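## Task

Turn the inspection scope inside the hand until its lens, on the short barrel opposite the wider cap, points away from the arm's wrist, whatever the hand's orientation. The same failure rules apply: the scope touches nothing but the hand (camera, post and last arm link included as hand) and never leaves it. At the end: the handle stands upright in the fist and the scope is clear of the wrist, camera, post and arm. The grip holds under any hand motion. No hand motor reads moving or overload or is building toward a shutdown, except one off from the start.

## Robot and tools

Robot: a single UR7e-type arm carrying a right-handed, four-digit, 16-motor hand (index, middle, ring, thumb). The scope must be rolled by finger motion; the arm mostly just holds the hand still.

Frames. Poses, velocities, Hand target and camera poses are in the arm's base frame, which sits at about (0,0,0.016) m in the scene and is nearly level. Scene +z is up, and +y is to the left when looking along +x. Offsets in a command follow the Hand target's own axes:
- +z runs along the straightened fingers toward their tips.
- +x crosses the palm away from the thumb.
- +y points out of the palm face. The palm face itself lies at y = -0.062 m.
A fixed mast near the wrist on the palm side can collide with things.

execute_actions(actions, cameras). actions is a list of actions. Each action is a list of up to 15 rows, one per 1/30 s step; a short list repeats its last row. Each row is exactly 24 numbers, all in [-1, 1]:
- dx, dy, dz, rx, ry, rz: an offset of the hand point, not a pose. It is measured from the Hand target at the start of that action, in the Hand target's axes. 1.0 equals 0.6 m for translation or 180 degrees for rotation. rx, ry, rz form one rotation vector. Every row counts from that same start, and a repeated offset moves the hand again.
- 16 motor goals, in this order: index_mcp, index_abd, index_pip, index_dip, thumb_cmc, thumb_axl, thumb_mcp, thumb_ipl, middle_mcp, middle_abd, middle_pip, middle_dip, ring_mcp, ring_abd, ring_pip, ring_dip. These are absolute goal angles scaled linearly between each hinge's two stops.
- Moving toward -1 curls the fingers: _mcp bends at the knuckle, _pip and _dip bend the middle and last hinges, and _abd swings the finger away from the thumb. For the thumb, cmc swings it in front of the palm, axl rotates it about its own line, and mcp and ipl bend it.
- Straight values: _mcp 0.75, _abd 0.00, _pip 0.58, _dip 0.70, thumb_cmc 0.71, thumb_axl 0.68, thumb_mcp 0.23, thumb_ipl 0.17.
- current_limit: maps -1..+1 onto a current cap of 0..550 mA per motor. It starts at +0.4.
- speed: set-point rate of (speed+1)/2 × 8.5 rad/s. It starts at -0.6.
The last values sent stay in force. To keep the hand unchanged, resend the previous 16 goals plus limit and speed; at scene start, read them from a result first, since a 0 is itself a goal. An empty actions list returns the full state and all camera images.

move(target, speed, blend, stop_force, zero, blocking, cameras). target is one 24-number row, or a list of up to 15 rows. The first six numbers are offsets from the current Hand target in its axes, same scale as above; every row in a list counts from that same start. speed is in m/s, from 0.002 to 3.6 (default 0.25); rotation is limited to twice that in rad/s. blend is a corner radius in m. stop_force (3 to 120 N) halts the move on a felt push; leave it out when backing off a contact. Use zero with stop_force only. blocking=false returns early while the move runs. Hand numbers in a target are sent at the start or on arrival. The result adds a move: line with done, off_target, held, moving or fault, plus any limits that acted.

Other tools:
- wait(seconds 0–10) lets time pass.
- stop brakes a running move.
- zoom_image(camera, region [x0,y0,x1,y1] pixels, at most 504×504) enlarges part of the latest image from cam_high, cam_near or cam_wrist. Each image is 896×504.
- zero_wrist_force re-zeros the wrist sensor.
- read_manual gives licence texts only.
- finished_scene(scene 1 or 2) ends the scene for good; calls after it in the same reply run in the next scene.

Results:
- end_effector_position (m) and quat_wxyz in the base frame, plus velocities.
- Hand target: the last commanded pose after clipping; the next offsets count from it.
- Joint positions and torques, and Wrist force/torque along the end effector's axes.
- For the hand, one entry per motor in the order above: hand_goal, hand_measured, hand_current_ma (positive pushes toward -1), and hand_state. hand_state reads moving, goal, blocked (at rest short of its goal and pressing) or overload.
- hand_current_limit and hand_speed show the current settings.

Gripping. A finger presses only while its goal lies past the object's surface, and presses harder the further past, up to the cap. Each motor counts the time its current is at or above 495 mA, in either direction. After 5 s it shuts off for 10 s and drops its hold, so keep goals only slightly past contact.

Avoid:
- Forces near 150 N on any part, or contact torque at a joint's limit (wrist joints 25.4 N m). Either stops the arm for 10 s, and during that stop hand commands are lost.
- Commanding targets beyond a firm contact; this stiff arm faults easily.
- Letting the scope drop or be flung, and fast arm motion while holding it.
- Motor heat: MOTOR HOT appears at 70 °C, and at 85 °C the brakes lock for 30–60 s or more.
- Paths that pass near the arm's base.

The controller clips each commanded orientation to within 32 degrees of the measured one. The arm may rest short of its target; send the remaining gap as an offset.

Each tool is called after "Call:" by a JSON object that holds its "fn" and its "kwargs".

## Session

Call:
{"fn": "execute_actions", "kwargs": {"actions": []}}

Scene clock: 0.00 s.
end_effector_position=(+0.4500, +0.1000, +0.5001) hand_goal=(+0.866, +0.024, -0.584, -0.786, -0.734, +0.822, -0.286, -0.922, +0.834, +0.000, -1.000, -0.284, +0.834, -0.012, -1.000, -0.282) hand_measured=(+0.896, +0.026, -0.556, -0.784, -0.758, +0.828, -0.276, -0.934, +0.818, -0.002, -0.946, -0.166, +0.826, -0.016, -0.946, -0.166) hand_current_ma=(+84, +1, +73, +2, -62, +16, +27, -39, -38, -1, +163, +385, -18, -4, +166, +385) hand_state=(blocked, goal, blocked, goal, blocked, goal, goal, goal, goal, goal, blocked, blocked, goal, goal, blocked, blocked) hand_current_limit=0.40 hand_speed=-0.60 end_effector_quat_wxyz=(+0.707, +0.000, +0.707, +0.000)
Joint positions: [-0.58 -1.999 2.452 -3.594 -0.991 -1.571]
Joint velocities: within noise
Joint torques (N m): no reading
Motor temperatures (°C): [30 24 30 36 37 35]
Wrist force (N): no reading
Wrist torque (N m): no reading
Wrist force, peak (N): no reading
Hand target: +0.4500, +0.1000, +0.5001; +0.707, +0.000, +0.707, +0.000

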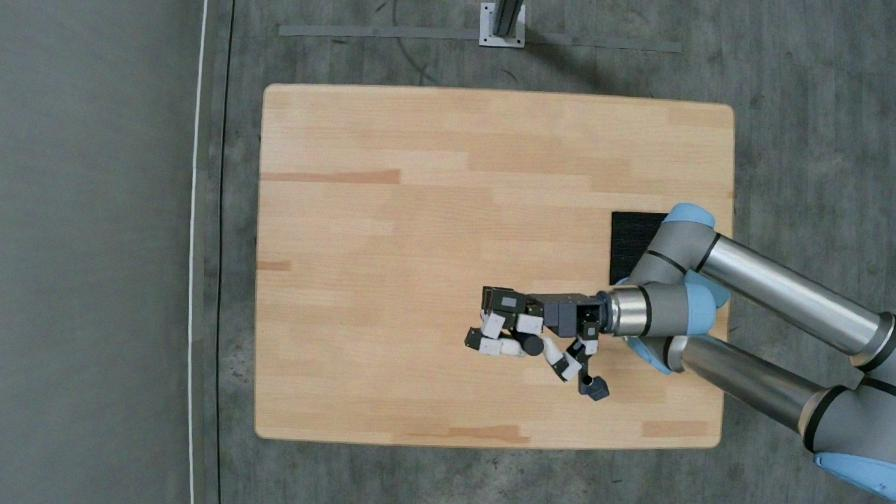

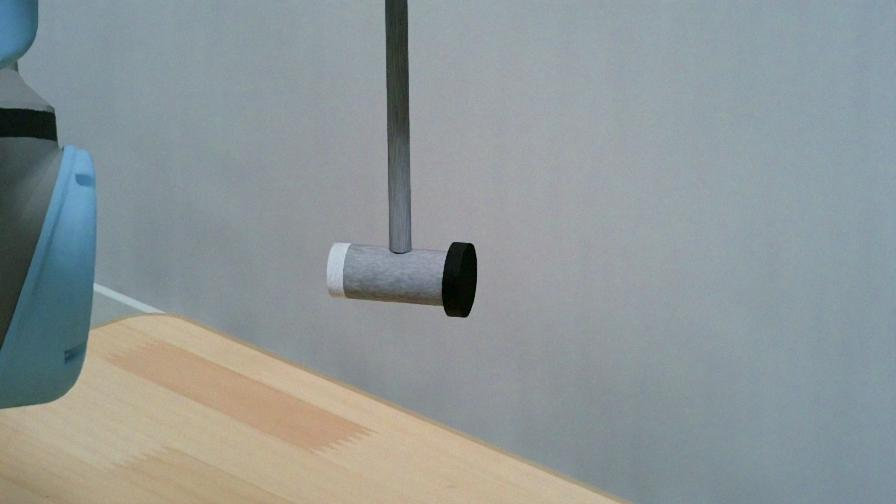

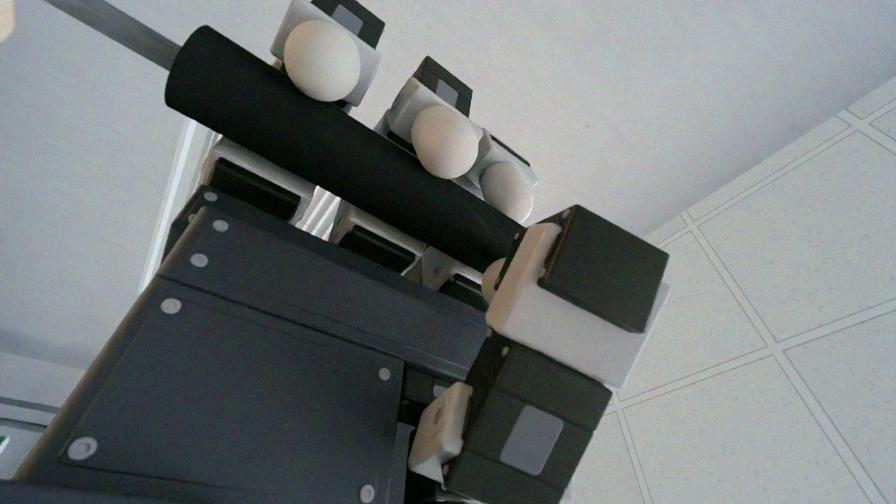

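Call:
{"fn": "execute_actions", "kwargs": {"actions": [[[0,0,0,0,0,0,0.866,0.024,-0.4,-0.4,-0.734,0.822,-0.286,-0.922,0.834,0,-1,-0.28,0.834,-0.012,-1,-0.28,0.4,-0.6]],[[0,0,0,0,0,0,0.834,0.0,-0.6,0.1,-0.734,0.822,-0.286,-0.922,0.834,0,-1,-0.28,0.834,-0.012,-1,-0.28,0.4,-0.6]],[[0,0,0,0,0,0,0.834,0.0,-0.95,0.1,-0.734,0.822,-0.286,-0.922,0.834,0,-1,-0.28,0.834,-0.012,-1,-0.28,0.4,-0.6]],[[0,0,0,0,0,0,0.834,0.0,-1,-0.28,-0.734,0.822,-0.286,-0.922,0.834,0,-1,-0.28,0.834,-0.012,-1,-0.28,0.4,-0.6]],[[0,0,0,0,0,0,0.834,0,-1,-0.28,-0.734,0.822,-0.286,-0.922,0.834,0,-1,-0.28,0.834,0,-1,0.15,0.4,-0.6]],[[0,0,0,0,0,0,0.834,0,-1,-0.28,-0.734,0.822,-0.286,-0.922,0.834,0,-1,-0.28,0.616,0,-1,0.15,0.4,-0.6]],[[0,0,0,0,0,0,0.834,0,-1,-0.28,-0.734,0.822,-0.286,-0.922,0.834,0,-1,-0.28,0.616,0,-1,-0.28,0.4,-0.6]],[[0,0,0,0,0,0,0.834,0,-1,-0.28,-0.734,0.822,-0.286,-0.922,0.834,0,-1,0.15,0.616,0,-1,-0.28,0.4,-0.6]],[[0,0,0,0,0,0,0.834,0,-1,-0.28,-0.734,0.822,-0.286,-0.922,0.616,0,-1,0.15,0.616,0,-1,-0.28,0.4,-0.6]],[[0,0,0,0,0,0,0.834,0,-1,-0.28,-0.734,0.822,-0.286,-0.922,0.616,0,-1,-0.28,0.616,0,-1,-0.28,0.4,-0.6]],[[0,0,0,0,0,0,0.834,0,-1,0.15,-0.734,0.822,-0.286,-0.922,0.616,0,-1,-0.28,0.616,0,-1,-0.28,0.4,-0.6]],[[0,0,0,0,0,0,0.65,0,-1,0.15,-0.734,0.822,-0.286,-0.922,0.616,0,-1,-0.28,0.616,0,-1,-0.28,0.4,-0.6]],[[0,0,0,0,0,0,0.65,0,-1,-0.28,-0.734,0.822,-0.286,-0.922,0.616,0,-1,-0.28,0.616,0,-1,-0.28,0.4,-0.6]]], "cameras": ["cam_near"]}}

Call:
{"fn": "execute_actions", "kwargs": {"actions": [[[0,0,0,0,0,0,0.65,0,-1,-0.28,-0.734,0.822,-0.1,-0.922,0.616,0,-1,-0.28,0.616,0,-1,-0.28,0.4,-0.8]],[[0,0,0,0,0,0,0.72,0,-0.99,-0.32,-0.734,0.822,-0.1,-0.922,0.69,0,-0.99,-0.32,0.69,0,-0.99,-0.32,0.4,-0.8]],[[0,0,0,0,0,0,0.78,0,-0.95,-0.37,-0.734,0.822,-0.1,-0.922,0.77,0,-0.95,-0.37,0.77,0,-0.95,-0.37,0.4,-0.8]],[[0,0,0,0,0,0,0.83,0,-0.87,-0.42,-0.734,0.822,0,-0.922,0.83,0,-0.87,-0.42,0.83,0,-0.87,-0.42,0.4,-0.8]],[[0,0,0,0,0,0,0.84,0,-0.78,-0.5,-0.734,0.822,0,-0.922,0.84,0,-0.78,-0.5,0.84,0,-0.78,-0.5,0.4,-0.8]],[[0,0,0,0,0,0,0.84,0,-0.68,-0.6,-0.734,0.822,0,-0.697,0.84,0,-0.68,-0.6,0.84,0,-0.68,-0.6,0.4,-0.8]]], "cameras": ["cam_near","cam_wrist"]}}

Scene clock: 47.00 s.
end_effector_position=(+0.4500, +0.1000, +0.5001) hand_goal=(+0.650, +0.000, -1.000, -0.280, -0.734, +0.822, -0.286, -0.922, +0.616, +0.000, -1.000, -0.280, +0.616, +0.000, -1.000, -0.280) hand_measured=(+0.636, +0.002, -0.952, -0.100, -0.748, +0.822, -0.282, -0.922, +0.626, +0.008, -0.926, -0.162, +0.620, +0.006, -0.934, -0.162) hand_current_ma=(-35, +2, +145, +385, -33, -1, +7, -1, +21, +11, +244, +385, +5, +10, +210, +385) hand_state=(goal, goal, blocked, blocked, goal, goal, goal, goal, goal, goal, blocked, blocked, goal, goal, blocked, blocked) hand_current_limit=0.40 hand_speed=-0.60 end_effector_quat_wxyz=(+0.707, +0.000, +0.707, +0.000)
Joint positions: [-0.58 -1.999 2.452 -3.594 -0.991 -1.571]
Joint torques (N m): [6.4 4.26 -22.36 -3.44 -0.15 -2.18]
Wrist force (N): [0.0 0.1 -0.1]
Wrist torque (N m): [0.01 -0.03 -0.03]
Wrist force, peak (N): [0.3 0.6 -0.6]
Hand target: +0.4500, +0.1000, +0.5001; +0.707, +0.000, +0.707, +0.000
Off the commanded pose: 0.000 m, 0 deg.
Images, in order (width x height): cam_near 896x504.

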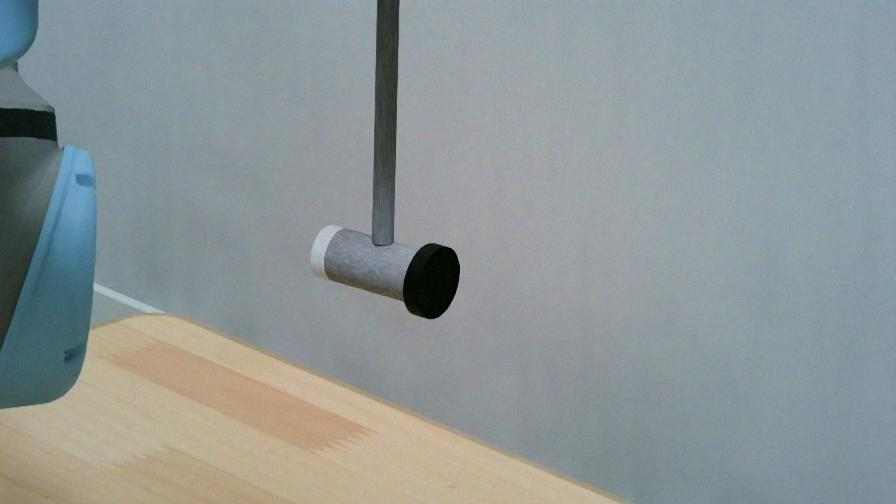

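Scene clock: 50.20 s.
end_effector_position=(+0.4500, +0.1000, +0.5001) hand_goal=(+0.840, +0.000, -0.680, -0.600, -0.734, +0.822, +0.000, -0.696, +0.840, +0.000, -0.680, -0.600, +0.840, +0.000, -0.680, -0.600) hand_measured=(+0.838, +0.004, -0.648, -0.476, -0.738, +0.818, +0.000, -0.698, +0.840, +0.012, -0.632, -0.506, +0.838, +0.010, -0.642, -0.504) hand_current_ma=(-4, +4, +82, +385, -8, -8, -1, -4, +0, +19, +141, +335, -4, +16, +103, +345) hand_state=(goal, goal, blocked, blocked, goal, goal, goal, goal, goal, goal, blocked, blocked, goal, goal, blocked, blocked) hand_current_limit=0.40 hand_speed=-0.80 end_effector_quat_wxyz=(+0.707, +0.000, +0.707, +0.000)
Joint positions: [-0.58 -1.999 2.452 -3.594 -0.991 -1.571]
Joint torques (N m): [7.96 5.28 -22.97 -3.64 -0.57 -2.41]
Wrist force (N): [0.0 0.3 -0.3]
Wrist torque (N m): [0.07 0.00 0.01]
Wrist force, peak (N): [0.1 0.5 -0.6]
Hand target: +0.4500, +0.1000, +0.5001; +0.707, +0.000, +0.707, +0.000
Off the commanded pose: 0.000 m, 0 deg.
Images, in order (width x height): cam_near 896x504, cam_wrist 896x504.

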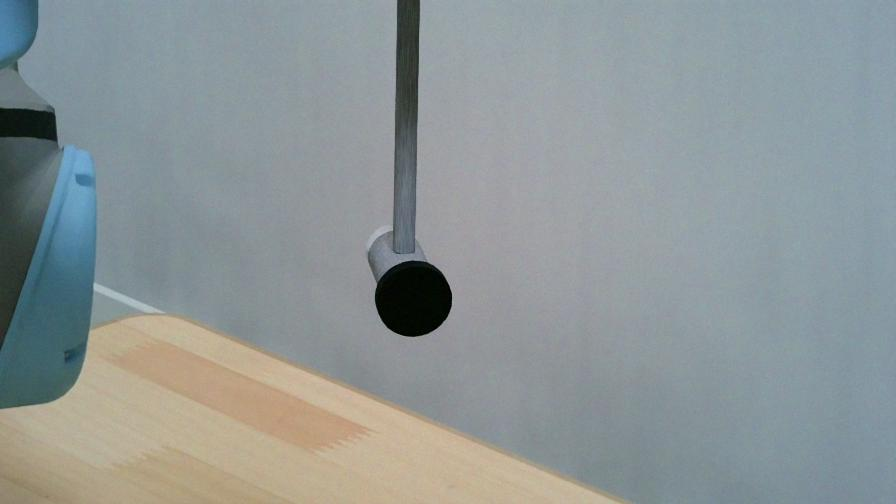

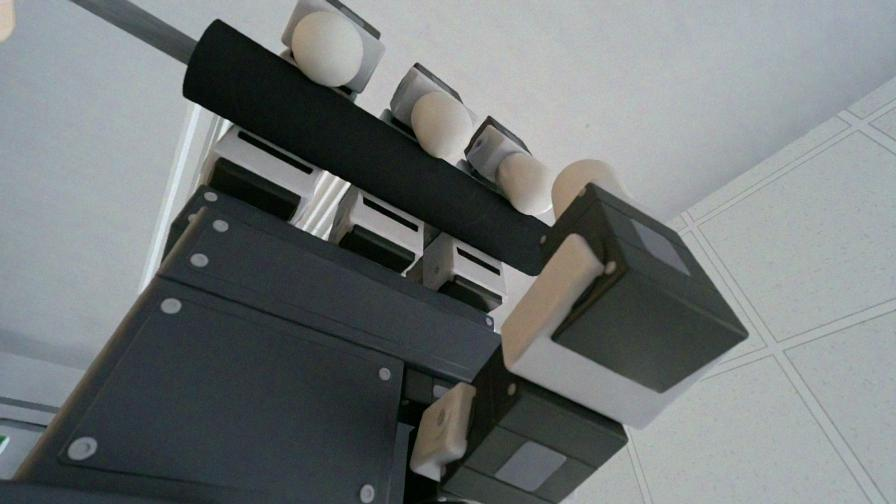

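Call:
{"fn": "execute_actions", "kwargs": {"actions": [[[0,0,0,0,0,0,0.84,0,-0.68,-0.6,-0.734,0.822,0,-0.697,0.84,0,-0.68,-0.6,0.84,0,-0.7,0.05,0.4,-0.6]],[[0,0,0,0,0,0,0.84,0,-0.68,-0.6,-0.734,0.822,0,-0.697,0.84,0,-0.68,-0.6,0.753,0,-0.95,0.05,0.4,-0.6]],[[0,0,0,0,0,0,0.84,0,-0.68,-0.6,-0.734,0.822,0,-0.697,0.84,0,-0.68,-0.6,0.753,0,-0.95,-0.32,0.4,-0.6]],[[0,0,0,0,0,0,0.84,0,-0.68,-0.6,-0.734,0.822,0,-0.697,0.84,0,-0.7,0.05,0.753,0,-0.95,-0.32,0.4,-0.6]],[[0,0,0,0,0,0,0.84,0,-0.68,-0.6,-0.734,0.822,0,-0.697,0.753,0,-0.95,0.05,0.753,0,-0.95,-0.32,0.4,-0.6]],[[0,0,0,0,0,0,0.84,0,-0.68,-0.6,-0.734,0.822,0,-0.697,0.753,0,-0.95,-0.32,0.753,0,-0.95,-0.32,0.4,-0.6]],[[0,0,0,0,0,0,0.84,0,-0.7,0.05,-0.734,0.822,0,-0.697,0.753,0,-0.95,-0.32,0.753,0,-0.95,-0.32,0.4,-0.6]],[[0,0,0,0,0,0,0.753,0,-0.95,0.05,-0.734,0.822,0,-0.697,0.753,0,-0.95,-0.32,0.753,0,-0.95,-0.32,0.4,-0.6]],[[0,0,0,0,0,0,0.753,0,-0.95,-0.32,-0.734,0.822,0,-0.697,0.753,0,-0.95,-0.32,0.753,0,-0.95,-0.32,0.4,-0.6]],[[0,0,0,0,0,0,0.8,0,-0.87,-0.4,-0.734,0.822,0,-0.697,0.8,0,-0.87,-0.4,0.8,0,-0.87,-0.4,0.4,-0.8]],[[0,0,0,0,0,0,0.83,0,-0.78,-0.5,-0.734,0.822,0,-0.697,0.83,0,-0.78,-0.5,0.83,0,-0.78,-0.5,0.4,-0.8]],[[0,0,0,0,0,0,0.84,0,-0.68,-0.58,-0.734,0.822,0,-0.697,0.84,0,-0.68,-0.58,0.84,0,-0.68,-0.58,0.4,-0.8]],[[0,0,0,0,0,0,0.84,0,-0.6,-0.65,-0.734,0.822,0,-0.697,0.84,0,-0.6,-0.65,0.84,0,-0.6,-0.65,0.4,-0.8]]], "cameras": ["cam_near"]}}

Call:
{"fn": "execute_actions", "kwargs": {"actions": [[[0,0,0,0,0,0,0.84,0,-0.6,-0.65,-0.734,0.822,0,-0.697,0.84,0,-0.6,-0.65,0.84,0,-0.6,0.05,0.4,-0.6]],[[0,0,0,0,0,0,0.84,0,-0.6,-0.65,-0.734,0.822,0,-0.697,0.84,0,-0.6,-0.65,0.79,0,-0.88,0.05,0.4,-0.6]],[[0,0,0,0,0,0,0.84,0,-0.6,-0.65,-0.734,0.822,0,-0.697,0.84,0,-0.6,-0.65,0.79,0,-0.88,-0.4,0.4,-0.6]],[[0,0,0,0,0,0,0.84,0,-0.6,-0.65,-0.734,0.822,0,-0.697,0.84,0,-0.6,0.05,0.79,0,-0.88,-0.4,0.4,-0.6]],[[0,0,0,0,0,0,0.84,0,-0.6,-0.65,-0.734,0.822,0,-0.697,0.79,0,-0.88,0.05,0.79,0,-0.88,-0.4,0.4,-0.6]],[[0,0,0,0,0,0,0.84,0,-0.6,-0.65,-0.734,0.822,0,-0.697,0.79,0,-0.88,-0.4,0.79,0,-0.88,-0.4,0.4,-0.6]],[[0,0,0,0,0,0,0.84,0,-0.6,0.05,-0.734,0.822,0,-0.697,0.79,0,-0.88,-0.4,0.79,0,-0.88,-0.4,0.4,-0.6]],[[0,0,0,0,0,0,0.79,0,-0.88,0.05,-0.734,0.822,0,-0.697,0.79,0,-0.88,-0.4,0.79,0,-0.88,-0.4,0.4,-0.6]],[[0,0,0,0,0,0,0.79,0,-0.88,-0.4,-0.734,0.822,0,-0.697,0.79,0,-0.88,-0.4,0.79,0,-0.88,-0.4,0.4,-0.6]],[[0,0,0,0,0,0,0.82,0,-0.8,-0.48,-0.734,0.822,0,-0.697,0.82,0,-0.8,-0.48,0.82,0,-0.8,-0.48,0.4,-0.8]],[[0,0,0,0,0,0,0.84,0,-0.7,-0.57,-0.734,0.822,0,-0.697,0.84,0,-0.7,-0.57,0.84,0,-0.7,-0.57,0.4,-0.8]],[[0,0,0,0,0,0,0.84,0,-0.6,-0.65,-0.734,0.822,0,-0.697,0.84,0,-0.6,-0.65,0.84,0,-0.6,-0.65,0.4,-0.8]],[[0,0,0,0,0,0,0.84,0,-0.5,-0.72,-0.734,0.822,0,-0.697,0.84,0,-0.5,-0.72,0.84,0,-0.5,-0.72,0.4,-0.8]]], "cameras": ["all"]}}

Scene clock: 79.87 s.
end_effector_position=(+0.4500, +0.1000, +0.5001) hand_goal=(+0.840, +0.000, -0.600, -0.650, -0.734, +0.822, +0.000, -0.696, +0.840, +0.000, -0.600, -0.650, +0.840, +0.000, -0.600, -0.650) hand_measured=(+0.846, -0.006, -0.572, -0.464, -0.740, +0.818, +0.000, -0.698, +0.836, +0.006, -0.560, -0.524, +0.838, +0.010, -0.564, -0.548) hand_current_ma=(+9, -10, +71, +385, -8, -8, -1, -4, -5, +8, +115, +385, -3, +15, +101, +376) hand_state=(goal, goal, blocked, blocked, goal, goal, goal, goal, goal, goal, blocked, blocked, goal, goal, blocked, blocked) hand_current_limit=0.40 hand_speed=-0.80 end_effector_quat_wxyz=(+0.707, +0.000, +0.707, +0.000)
Joint positions: [-0.58 -1.999 2.452 -3.594 -0.991 -1.571]
Joint torques (N m): [11.07 3.96 -24.29 -3.56 -0.71 -2.25]
Wrist force (N): [-0.1 0.0 -0.3]
Wrist torque (N m): [0.02 0.04 -0.01]
Wrist force, peak (N): [0.1 0.7 -0.5]
Hand target: +0.4500, +0.1000, +0.5001; +0.707, +0.000, +0.707, +0.000
Off the commanded pose: 0.000 m, 0 deg.
Images, in order (width x height): cam_near 896x504.

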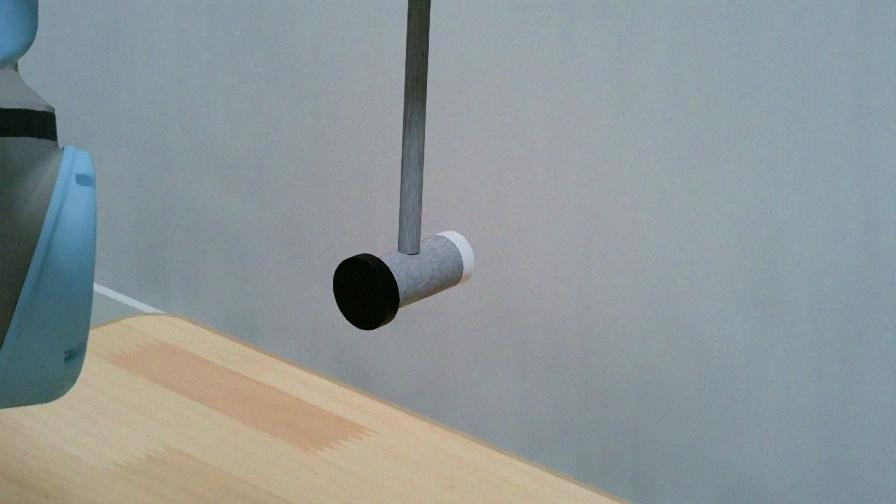

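Scene clock: 86.57 s.
end_effector_position=(+0.4500, +0.1000, +0.5001) hand_goal=(+0.840, +0.000, -0.500, -0.720, -0.734, +0.822, +0.000, -0.696, +0.840, +0.000, -0.500, -0.720, +0.840, +0.000, -0.500, -0.720) hand_measured=(+0.846, -0.008, -0.460, -0.512, -0.740, +0.818, +0.000, -0.698, +0.838, -0.004, -0.474, -0.516, +0.830, +0.002, -0.464, -0.550) hand_current_ma=(+10, -11, +109, +385, -8, -8, -1, -4, -4, -5, +63, +385, -20, +2, +98, +385) hand_state=(goal, goal, blocked, blocked, goal, goal, goal, goal, goal, goal, blocked, blocked, goal, goal, blocked, blocked) hand_current_limit=0.40 hand_speed=-0.80 end_effector_quat_wxyz=(+0.707, +0.000, +0.707, +0.000)
Joint positions: [-0.58 -1.999 2.452 -3.594 -0.991 -1.571]
Joint torques (N m): [12.57 3.14 -24.26 -3.44 -0.76 -2.36]
Wrist force (N): [0.0 0.0 -0.1]
Wrist torque (N m): [0.00 0.04 0.00]
Wrist force, peak (N): [-0.1 0.6 -0.3]
Hand target: +0.4500, +0.1000, +0.5001; +0.707, +0.000, +0.707, +0.000
Off the commanded pose: 0.000 m, 0 deg.

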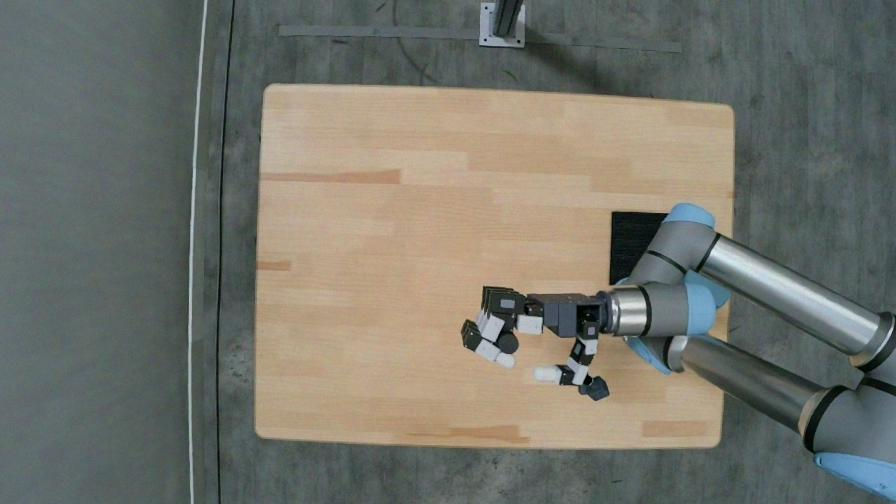

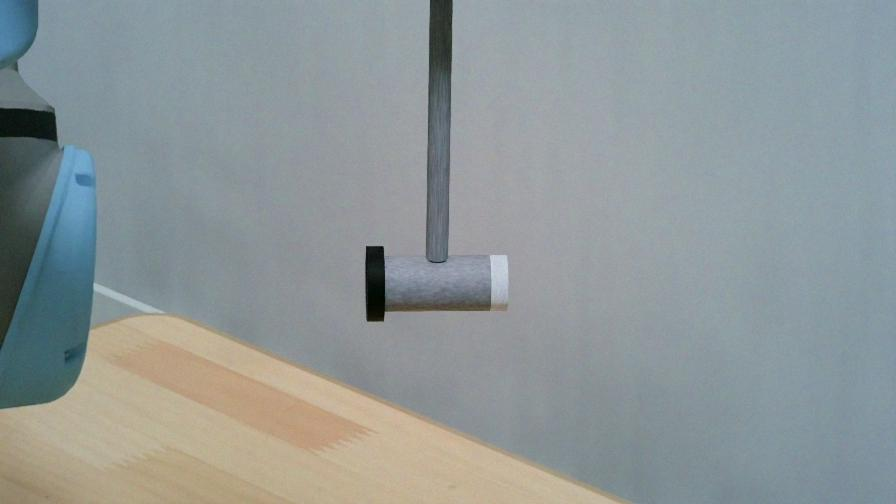

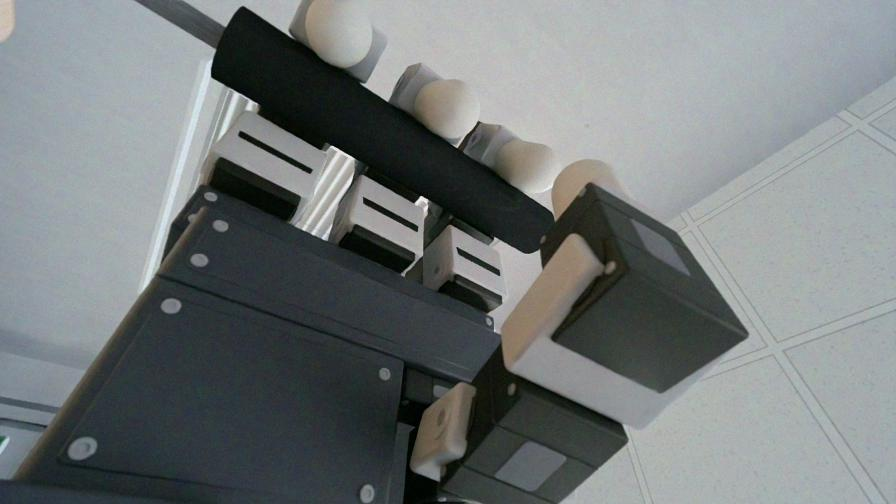

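Call:
{"fn": "execute_actions", "kwargs": {"actions": [[[0,0,0,0,0,0,0.84,0,-0.5,-0.72,-0.734,0.822,0,-0.697,0.84,0,-0.5,-0.72,0.84,0,-0.5,0.0,0.4,-0.6]],[[0,0,0,0,0,0,0.84,0,-0.5,-0.72,-0.734,0.822,0,-0.697,0.84,0,-0.5,-0.72,0.83,0,-0.78,0.0,0.4,-0.6]],[[0,0,0,0,0,0,0.84,0,-0.5,-0.72,-0.734,0.822,0,-0.697,0.84,0,-0.5,-0.72,0.83,0,-0.78,-0.5,0.4,-0.6]],[[0,0,0,0,0,0,0.84,0,-0.5,-0.72,-0.734,0.822,0,-0.697,0.84,0,-0.5,0.0,0.83,0,-0.78,-0.5,0.4,-0.6]],[[0,0,0,0,0,0,0.84,0,-0.5,-0.72,-0.734,0.822,0,-0.697,0.83,0,-0.78,0.0,0.83,0,-0.78,-0.5,0.4,-0.6]],[[0,0,0,0,0,0,0.84,0,-0.5,-0.72,-0.734,0.822,0,-0.697,0.83,0,-0.78,-0.5,0.83,0,-0.78,-0.5,0.4,-0.6]],[[0,0,0,0,0,0,0.84,0,-0.5,0.0,-0.734,0.822,0,-0.697,0.83,0,-0.78,-0.5,0.83,0,-0.78,-0.5,0.4,-0.6]],[[0,0,0,0,0,0,0.83,0,-0.78,0.0,-0.734,0.822,0,-0.697,0.83,0,-0.78,-0.5,0.83,0,-0.78,-0.5,0.4,-0.6]],[[0,0,0,0,0,0,0.83,0,-0.78,-0.5,-0.734,0.822,0,-0.697,0.83,0,-0.78,-0.5,0.83,0,-0.78,-0.5,0.4,-0.6]],[[0,0,0,0,0,0,0.84,0,-0.68,-0.58,-0.734,0.822,0,-0.697,0.84,0,-0.68,-0.58,0.84,0,-0.68,-0.58,0.4,-0.8]],[[0,0,0,0,0,0,0.84,0,-0.58,-0.65,-0.734,0.822,0,-0.697,0.84,0,-0.58,-0.65,0.84,0,-0.58,-0.65,0.4,-0.8]],[[0,0,0,0,0,0,0.84,0,-0.48,-0.72,-0.734,0.822,0,-0.697,0.84,0,-0.48,-0.72,0.84,0,-0.48,-0.72,0.4,-0.8]],[[0,0,0,0,0,0,0.84,0,-0.4,-0.77,-0.734,0.822,0,-0.697,0.84,0,-0.4,-0.77,0.84,0,-0.4,-0.77,0.4,-0.8]]], "cameras": ["all"]}}

Scene clock: 112.37 s.
end_effector_position=(+0.4500, +0.1000, +0.5001) hand_goal=(+0.840, +0.000, -0.400, -0.770, -0.734, +0.822, +0.000, -0.696, +0.840, +0.000, -0.400, -0.770, +0.840, +0.000, -0.400, -0.770) hand_measured=(+0.838, -0.006, -0.376, -0.552, -0.740, +0.818, +0.000, -0.698, +0.838, -0.006, -0.372, -0.562, +0.838, -0.002, -0.366, -0.580) hand_current_ma=(-3, -10, +58, +385, -8, -8, -1, -4, -3, -8, +71, +385, -2, -1, +92, +385) hand_state=(goal, goal, blocked, blocked, goal, goal, goal, goal, goal, goal, blocked, blocked, goal, goal, blocked, blocked) hand_current_limit=0.40 hand_speed=-0.80 end_effector_quat_wxyz=(+0.707, +0.000, +0.707, +0.000)
Joint positions: [-0.58 -1.999 2.452 -3.594 -0.991 -1.571]
Joint torques (N m): [12.32 2.25 -25.19 -3.06 -1.13 -2.17]
Wrist force (N): [0.3 0.1 -0.2]
Wrist torque (N m): [0.02 0.01 0.03]
Wrist force, peak (N): [-0.1 0.4 -0.6]
Hand target: +0.4500, +0.1000, +0.5001; +0.707, +0.000, +0.707, +0.000
Off the commanded pose: 0.000 m, 0 deg.

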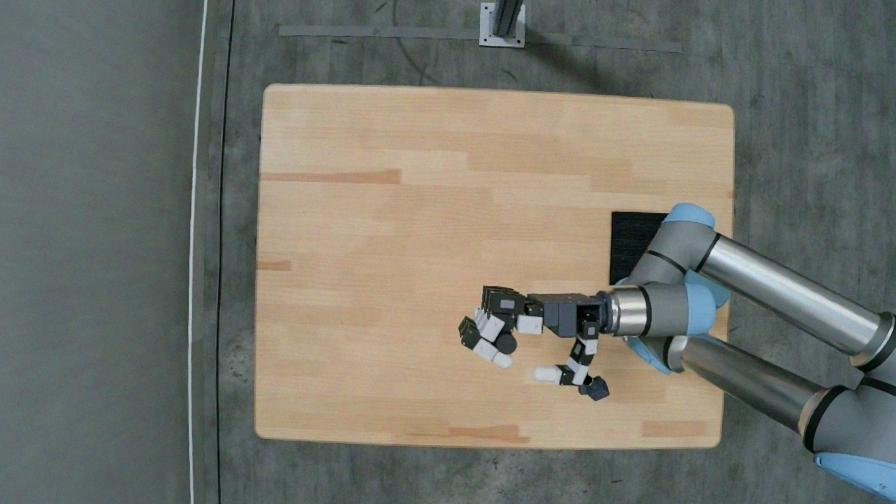

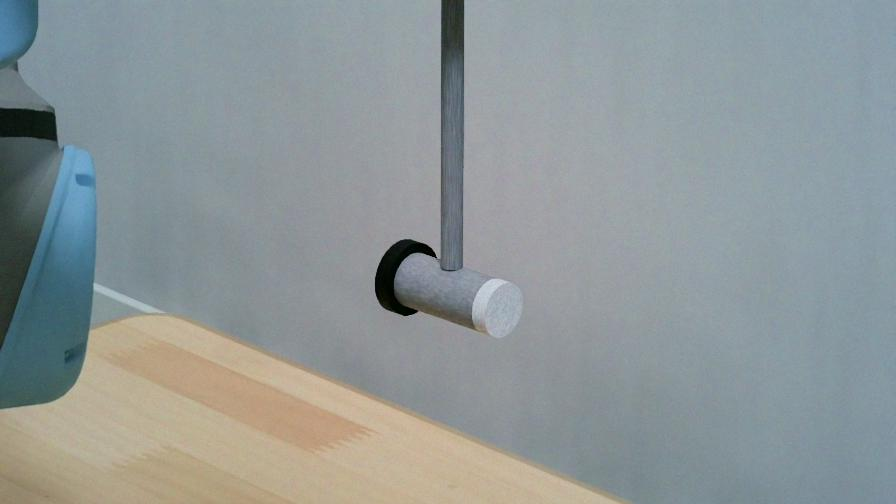

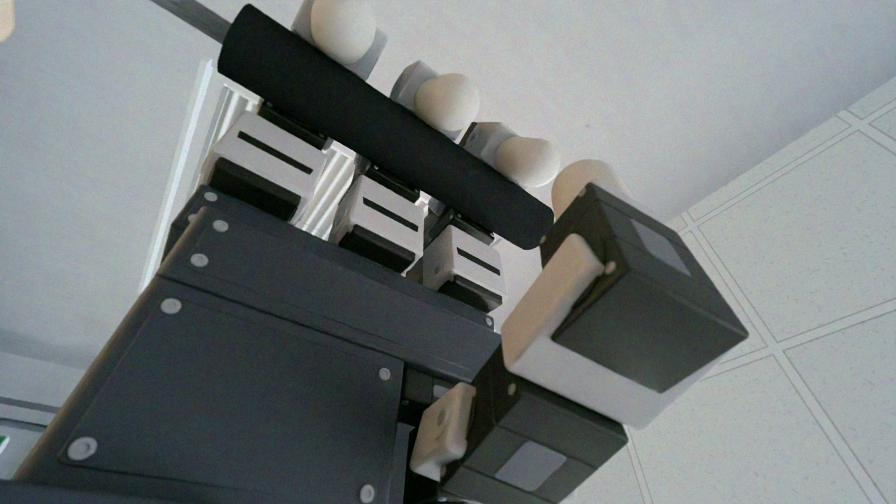

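Call:
{"fn": "execute_actions", "kwargs": {"actions": [[[0,0,0,0,0,0,0.84,0,-0.42,-0.78,-0.734,0.822,-0.2,-0.45,0.84,0,-0.42,-0.78,0.84,0,-0.42,-0.78,0.55,-0.7]],[[0,0,0,0,0,0,0.84,0,-0.42,-0.78,-0.734,0.822,-0.6,-0.42,0.84,0,-0.42,-0.78,0.84,0,-0.42,-0.78,0.55,-0.7]],[[0,0,0,0,0,0,0.84,0,-0.42,-0.78,-0.734,0.822,-0.61,-0.28,0.84,0,-0.42,-0.78,0.84,0,-0.42,-0.78,0.55,-0.88]],[[0,0,0,0,0,0,0.84,0,-0.42,-0.78,-0.734,0.822,-0.62,-0.2,0.84,0,-0.42,-0.78,0.84,0,-0.42,-0.78,0.55,-0.88]]], "cameras": ["all"]}}

Scene clock: 130.80 s.
end_effector_position=(+0.4500, +0.1000, +0.5001) hand_goal=(+0.840, +0.000, -0.420, -0.780, -0.734, +0.822, -0.620, -0.200, +0.840, +0.000, -0.420, -0.780, +0.840, +0.000, -0.420, -0.780) hand_measured=(+0.838, -0.006, -0.376, -0.554, -0.740, +0.818, -0.616, -0.202, +0.838, -0.006, -0.372, -0.566, +0.838, -0.002, -0.366, -0.582) hand_current_ma=(-3, -10, +126, +426, -8, -8, +7, -4, -3, -8, +141, +426, -2, -1, +165, +426) hand_state=(goal, goal, blocked, blocked, goal, goal, goal, goal, goal, goal, blocked, blocked, goal, goal, blocked, blocked) hand_current_limit=0.55 hand_speed=-0.88 end_effector_quat_wxyz=(+0.707, +0.000, +0.707, +0.000)
Joint positions: [-0.58 -1.999 2.452 -3.594 -0.991 -1.571]
Joint torques (N m): [11.27 1.01 -26.49 -3.01 -1.4 -2.02]
Wrist force (N): [0.0 0.2 -0.2]
Wrist torque (N m): [0.03 0.06 0.02]
Wrist force, peak (N): [0.3 0.4 -0.5]
Hand target: +0.4500, +0.1000, +0.5001; +0.707, +0.000, +0.707, +0.000
Off the commanded pose: 0.000 m, 0 deg.

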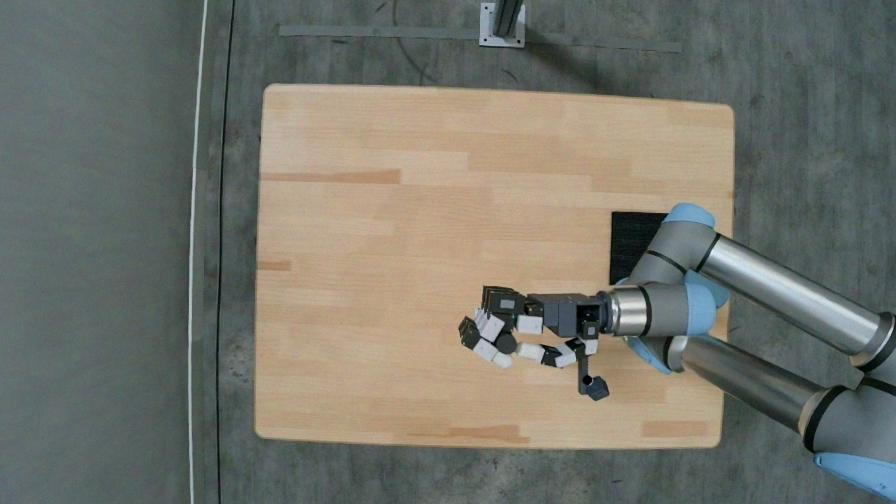

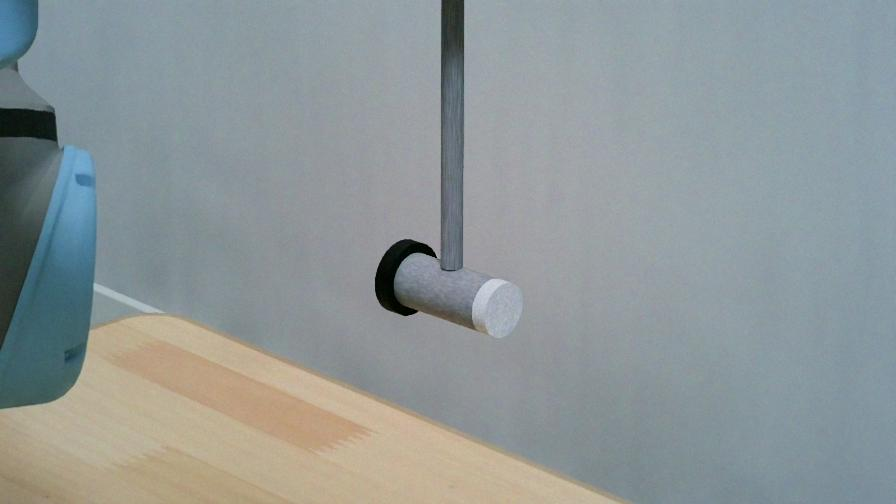

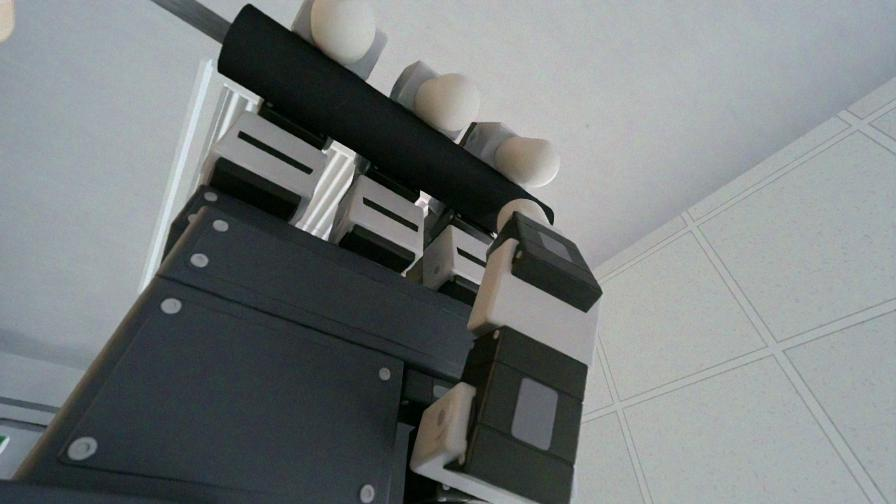

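Not quite touching; a bit further.

Call:
{"fn": "execute_actions", "kwargs": {"actions": [[[0,0,0,0,0,0,0.84,0,-0.45,-0.8,-0.734,0.822,-0.64,-0.12,0.84,0,-0.45,-0.8,0.84,0,-0.45,-0.8,0.55,-0.88]],[[0,0,0,0,0,0,0.84,0,-0.45,-0.8,-0.734,0.822,-0.64,-0.06,0.84,0,-0.45,-0.8,0.84,0,-0.45,-0.8,0.55,-0.88]]], "cameras": ["cam_near","cam_wrist"]}}

Scene clock: 135.97 s.
end_effector_position=(+0.4500, +0.1000, +0.5001) hand_goal=(+0.840, +0.000, -0.450, -0.800, -0.734, +0.822, -0.640, -0.060, +0.840, +0.000, -0.450, -0.800, +0.840, +0.000, -0.450, -0.800) hand_measured=(+0.838, -0.006, -0.380, -0.554, -0.740, +0.818, -0.636, -0.062, +0.838, -0.006, -0.376, -0.566, +0.838, -0.002, -0.368, -0.582) hand_current_ma=(-2, -10, +227, +426, -8, -8, +7, -4, -3, -8, +249, +426, -2, -1, +280, +426) hand_state=(goal, goal, blocked, blocked, goal, goal, goal, goal, goal, goal, blocked, blocked, goal, goal, blocked, blocked) hand_current_limit=0.55 hand_speed=-0.88 end_effector_quat_wxyz=(+0.707, +0.000, +0.707, +0.000)
Joint positions: [-0.58 -1.999 2.452 -3.594 -0.991 -1.571]
Joint torques (N m): [11.7 0.55 -26.33 -3.02 -1.59 -1.97]
Wrist force (N): [0.0 0.3 -0.1]
Wrist torque (N m): [0.04 0.06 0.03]
Wrist force, peak (N): [0.3 0.4 -0.4]
Hand target: +0.4500, +0.1000, +0.5001; +0.707, +0.000, +0.707, +0.000
Off the commanded pose: 0.000 m, 0 deg.
Images, in order (width x height): cam_near 896x504, cam_wrist 896x504.

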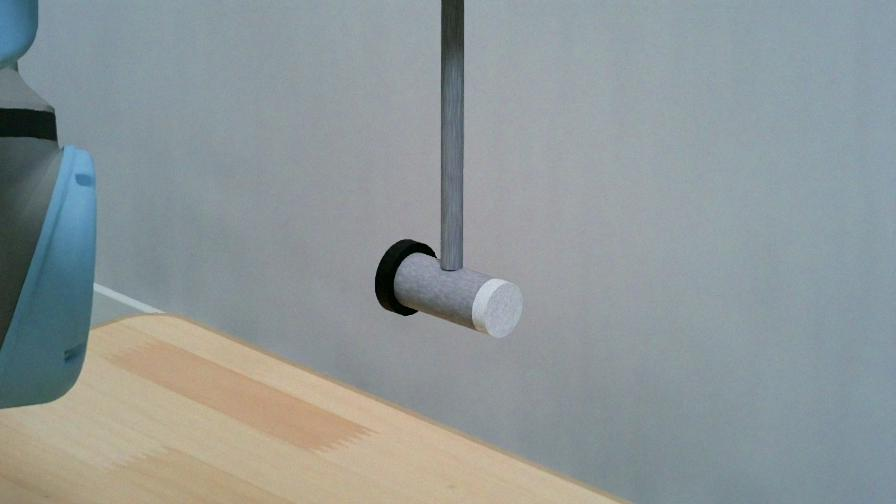

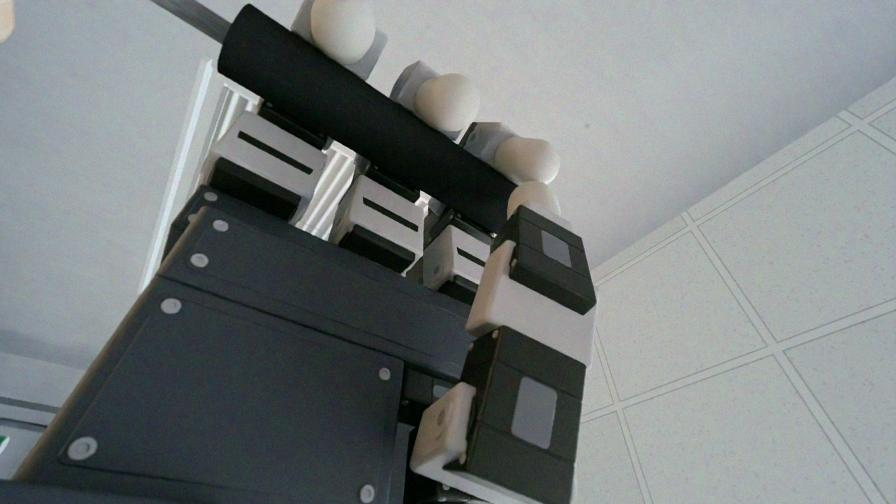

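Call:
{"fn": "execute_actions", "kwargs": {"actions": [[[0,0,0,0,0,0,0.84,0,-0.45,-0.8,-0.734,0.822,-0.68,0.1,0.84,0,-0.45,-0.8,0.84,0,-0.45,-0.8,0.55,-0.85]],[[0,0,0,0,0,0,0.84,0,-0.45,-0.8,-0.734,0.822,-0.78,0.13,0.84,0,-0.45,-0.8,0.84,0,-0.45,-0.8,0.55,-0.85]]], "cameras": ["all"]}}

Scene clock: 145.47 s.
end_effector_position=(+0.4500, +0.1000, +0.5001) hand_goal=(+0.840, +0.000, -0.450, -0.800, -0.734, +0.822, -0.780, +0.130, +0.840, +0.000, -0.450, -0.800, +0.840, +0.000, -0.450, -0.800) hand_measured=(+0.842, -0.006, -0.380, -0.554, -0.738, +0.818, -0.776, +0.128, +0.840, -0.006, -0.376, -0.566, +0.840, -0.002, -0.368, -0.582) hand_current_ma=(+3, -10, +227, +426, -7, -9, +7, -4, +1, -8, +249, +426, +0, -2, +280, +426) hand_state=(goal, goal, blocked, blocked, goal, goal, goal, goal, goal, goal, blocked, blocked, goal, goal, blocked, blocked) hand_current_limit=0.55 hand_speed=-0.85 end_effector_quat_wxyz=(+0.707, +0.000, +0.707, +0.000)
Joint positions: [-0.58 -1.999 2.452 -3.594 -0.991 -1.571]
Joint torques (N m): [11.47 0.48 -26.6 -2.88 -1.45 -2.03]
Wrist force (N): [-0.1 0.2 -0.1]
Wrist torque (N m): [0.04 0.07 0.03]
Wrist force, peak (N): [-0.4 0.3 -0.3]
Hand target: +0.4500, +0.1000, +0.5001; +0.707, +0.000, +0.707, +0.000
Off the commanded pose: 0.000 m, 0 deg.

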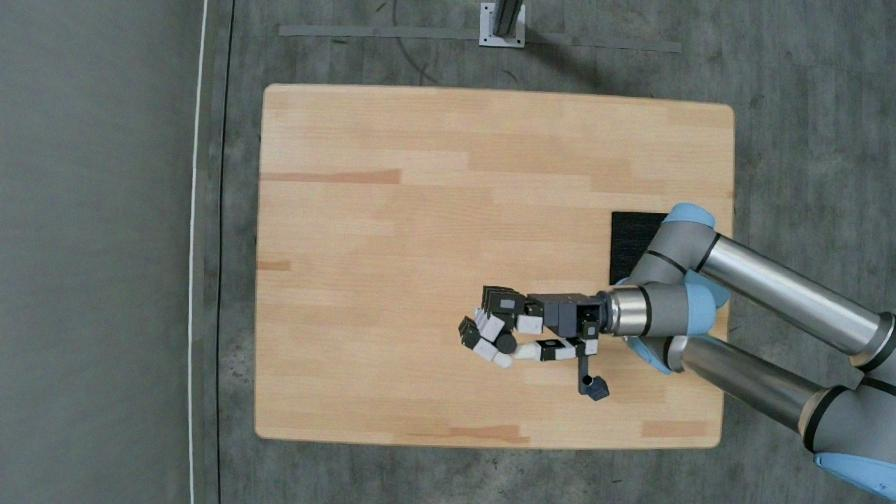

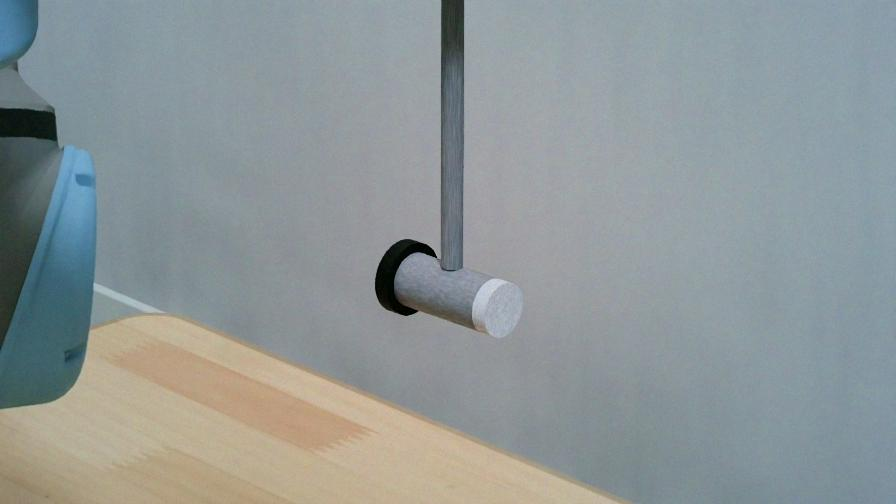

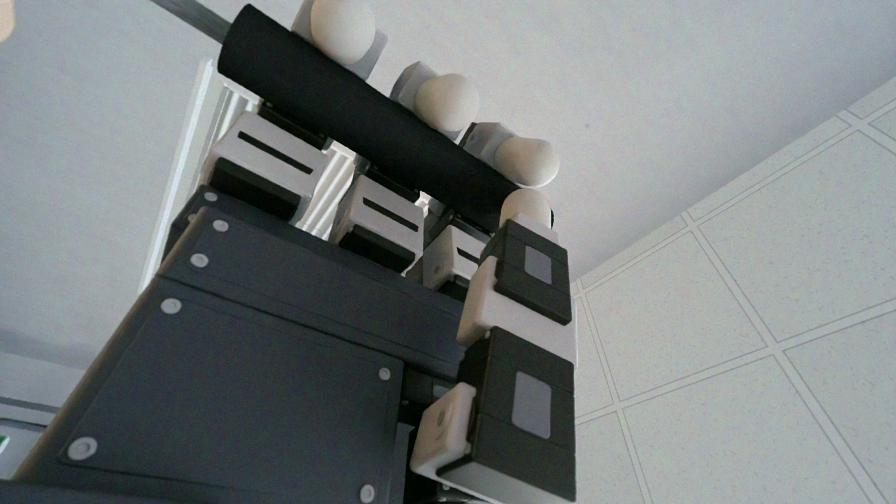

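Call:
{"fn": "execute_actions", "kwargs": {"actions": [[[0,0,0,0,0,0,0.84,0,-0.45,-0.8,-0.734,0.822,-0.8,0.24,0.84,0,-0.45,-0.8,0.84,0,-0.45,-0.8,0.55,-0.88]],[[0,0,0,0,0,0,0.84,0,-0.45,-0.8,-0.734,0.822,-0.8,0.32,0.84,0,-0.45,-0.8,0.84,0,-0.45,-0.8,0.55,-0.88]]], "cameras": ["cam_near","cam_wrist"]}}

Scene clock: 150.43 s.
end_effector_position=(+0.4500, +0.1000, +0.5001) hand_goal=(+0.840, +0.000, -0.450, -0.800, -0.734, +0.822, -0.800, +0.320, +0.840, +0.000, -0.450, -0.800, +0.840, +0.000, -0.450, -0.800) hand_measured=(+0.840, -0.006, -0.380, -0.554, -0.734, +0.818, -0.828, +0.278, +0.840, -0.006, -0.376, -0.566, +0.840, -0.002, -0.368, -0.582) hand_current_ma=(+0, -10, +227, +426, +1, -9, -97, -176, +0, -8, +249, +426, +0, -2, +280, +426) hand_state=(goal, goal, blocked, blocked, goal, goal, blocked, blocked, goal, goal, blocked, blocked, goal, goal, blocked, blocked) hand_current_limit=0.55 hand_speed=-0.88 end_effector_quat_wxyz=(+0.707, +0.000, +0.707, +0.000)
Joint positions: [-0.58 -1.999 2.452 -3.594 -0.991 -1.571]
Joint torques (N m): [11.68 -0.44 -27.27 -2.71 -1.53 -1.9]
Wrist force (N): [0.1 0.0 -0.1]
Wrist torque (N m): [0.01 0.05 0.03]
Wrist force, peak (N): [-0.1 0.5 -0.3]
Hand target: +0.4500, +0.1000, +0.5001; +0.707, +0.000, +0.707, +0.000
Off the commanded pose: 0.000 m, 0 deg.
Images, in order (width x height): cam_near 896x504, cam_wrist 896x504.

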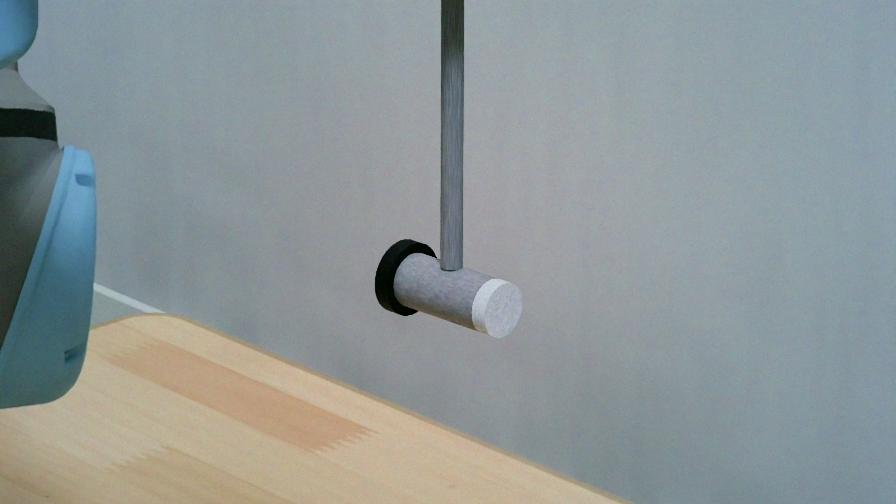

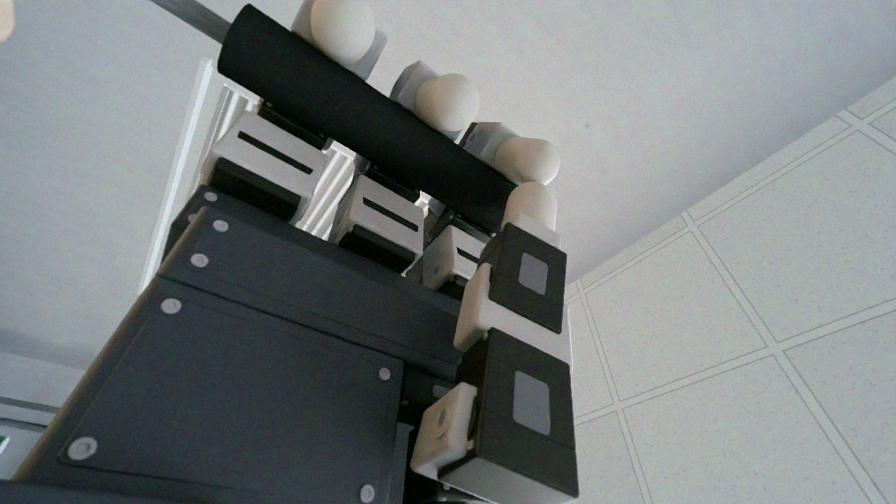

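Call:
{"fn": "finished_scene", "kwargs": {"scene": 2}}

The scene is finished: the task was done.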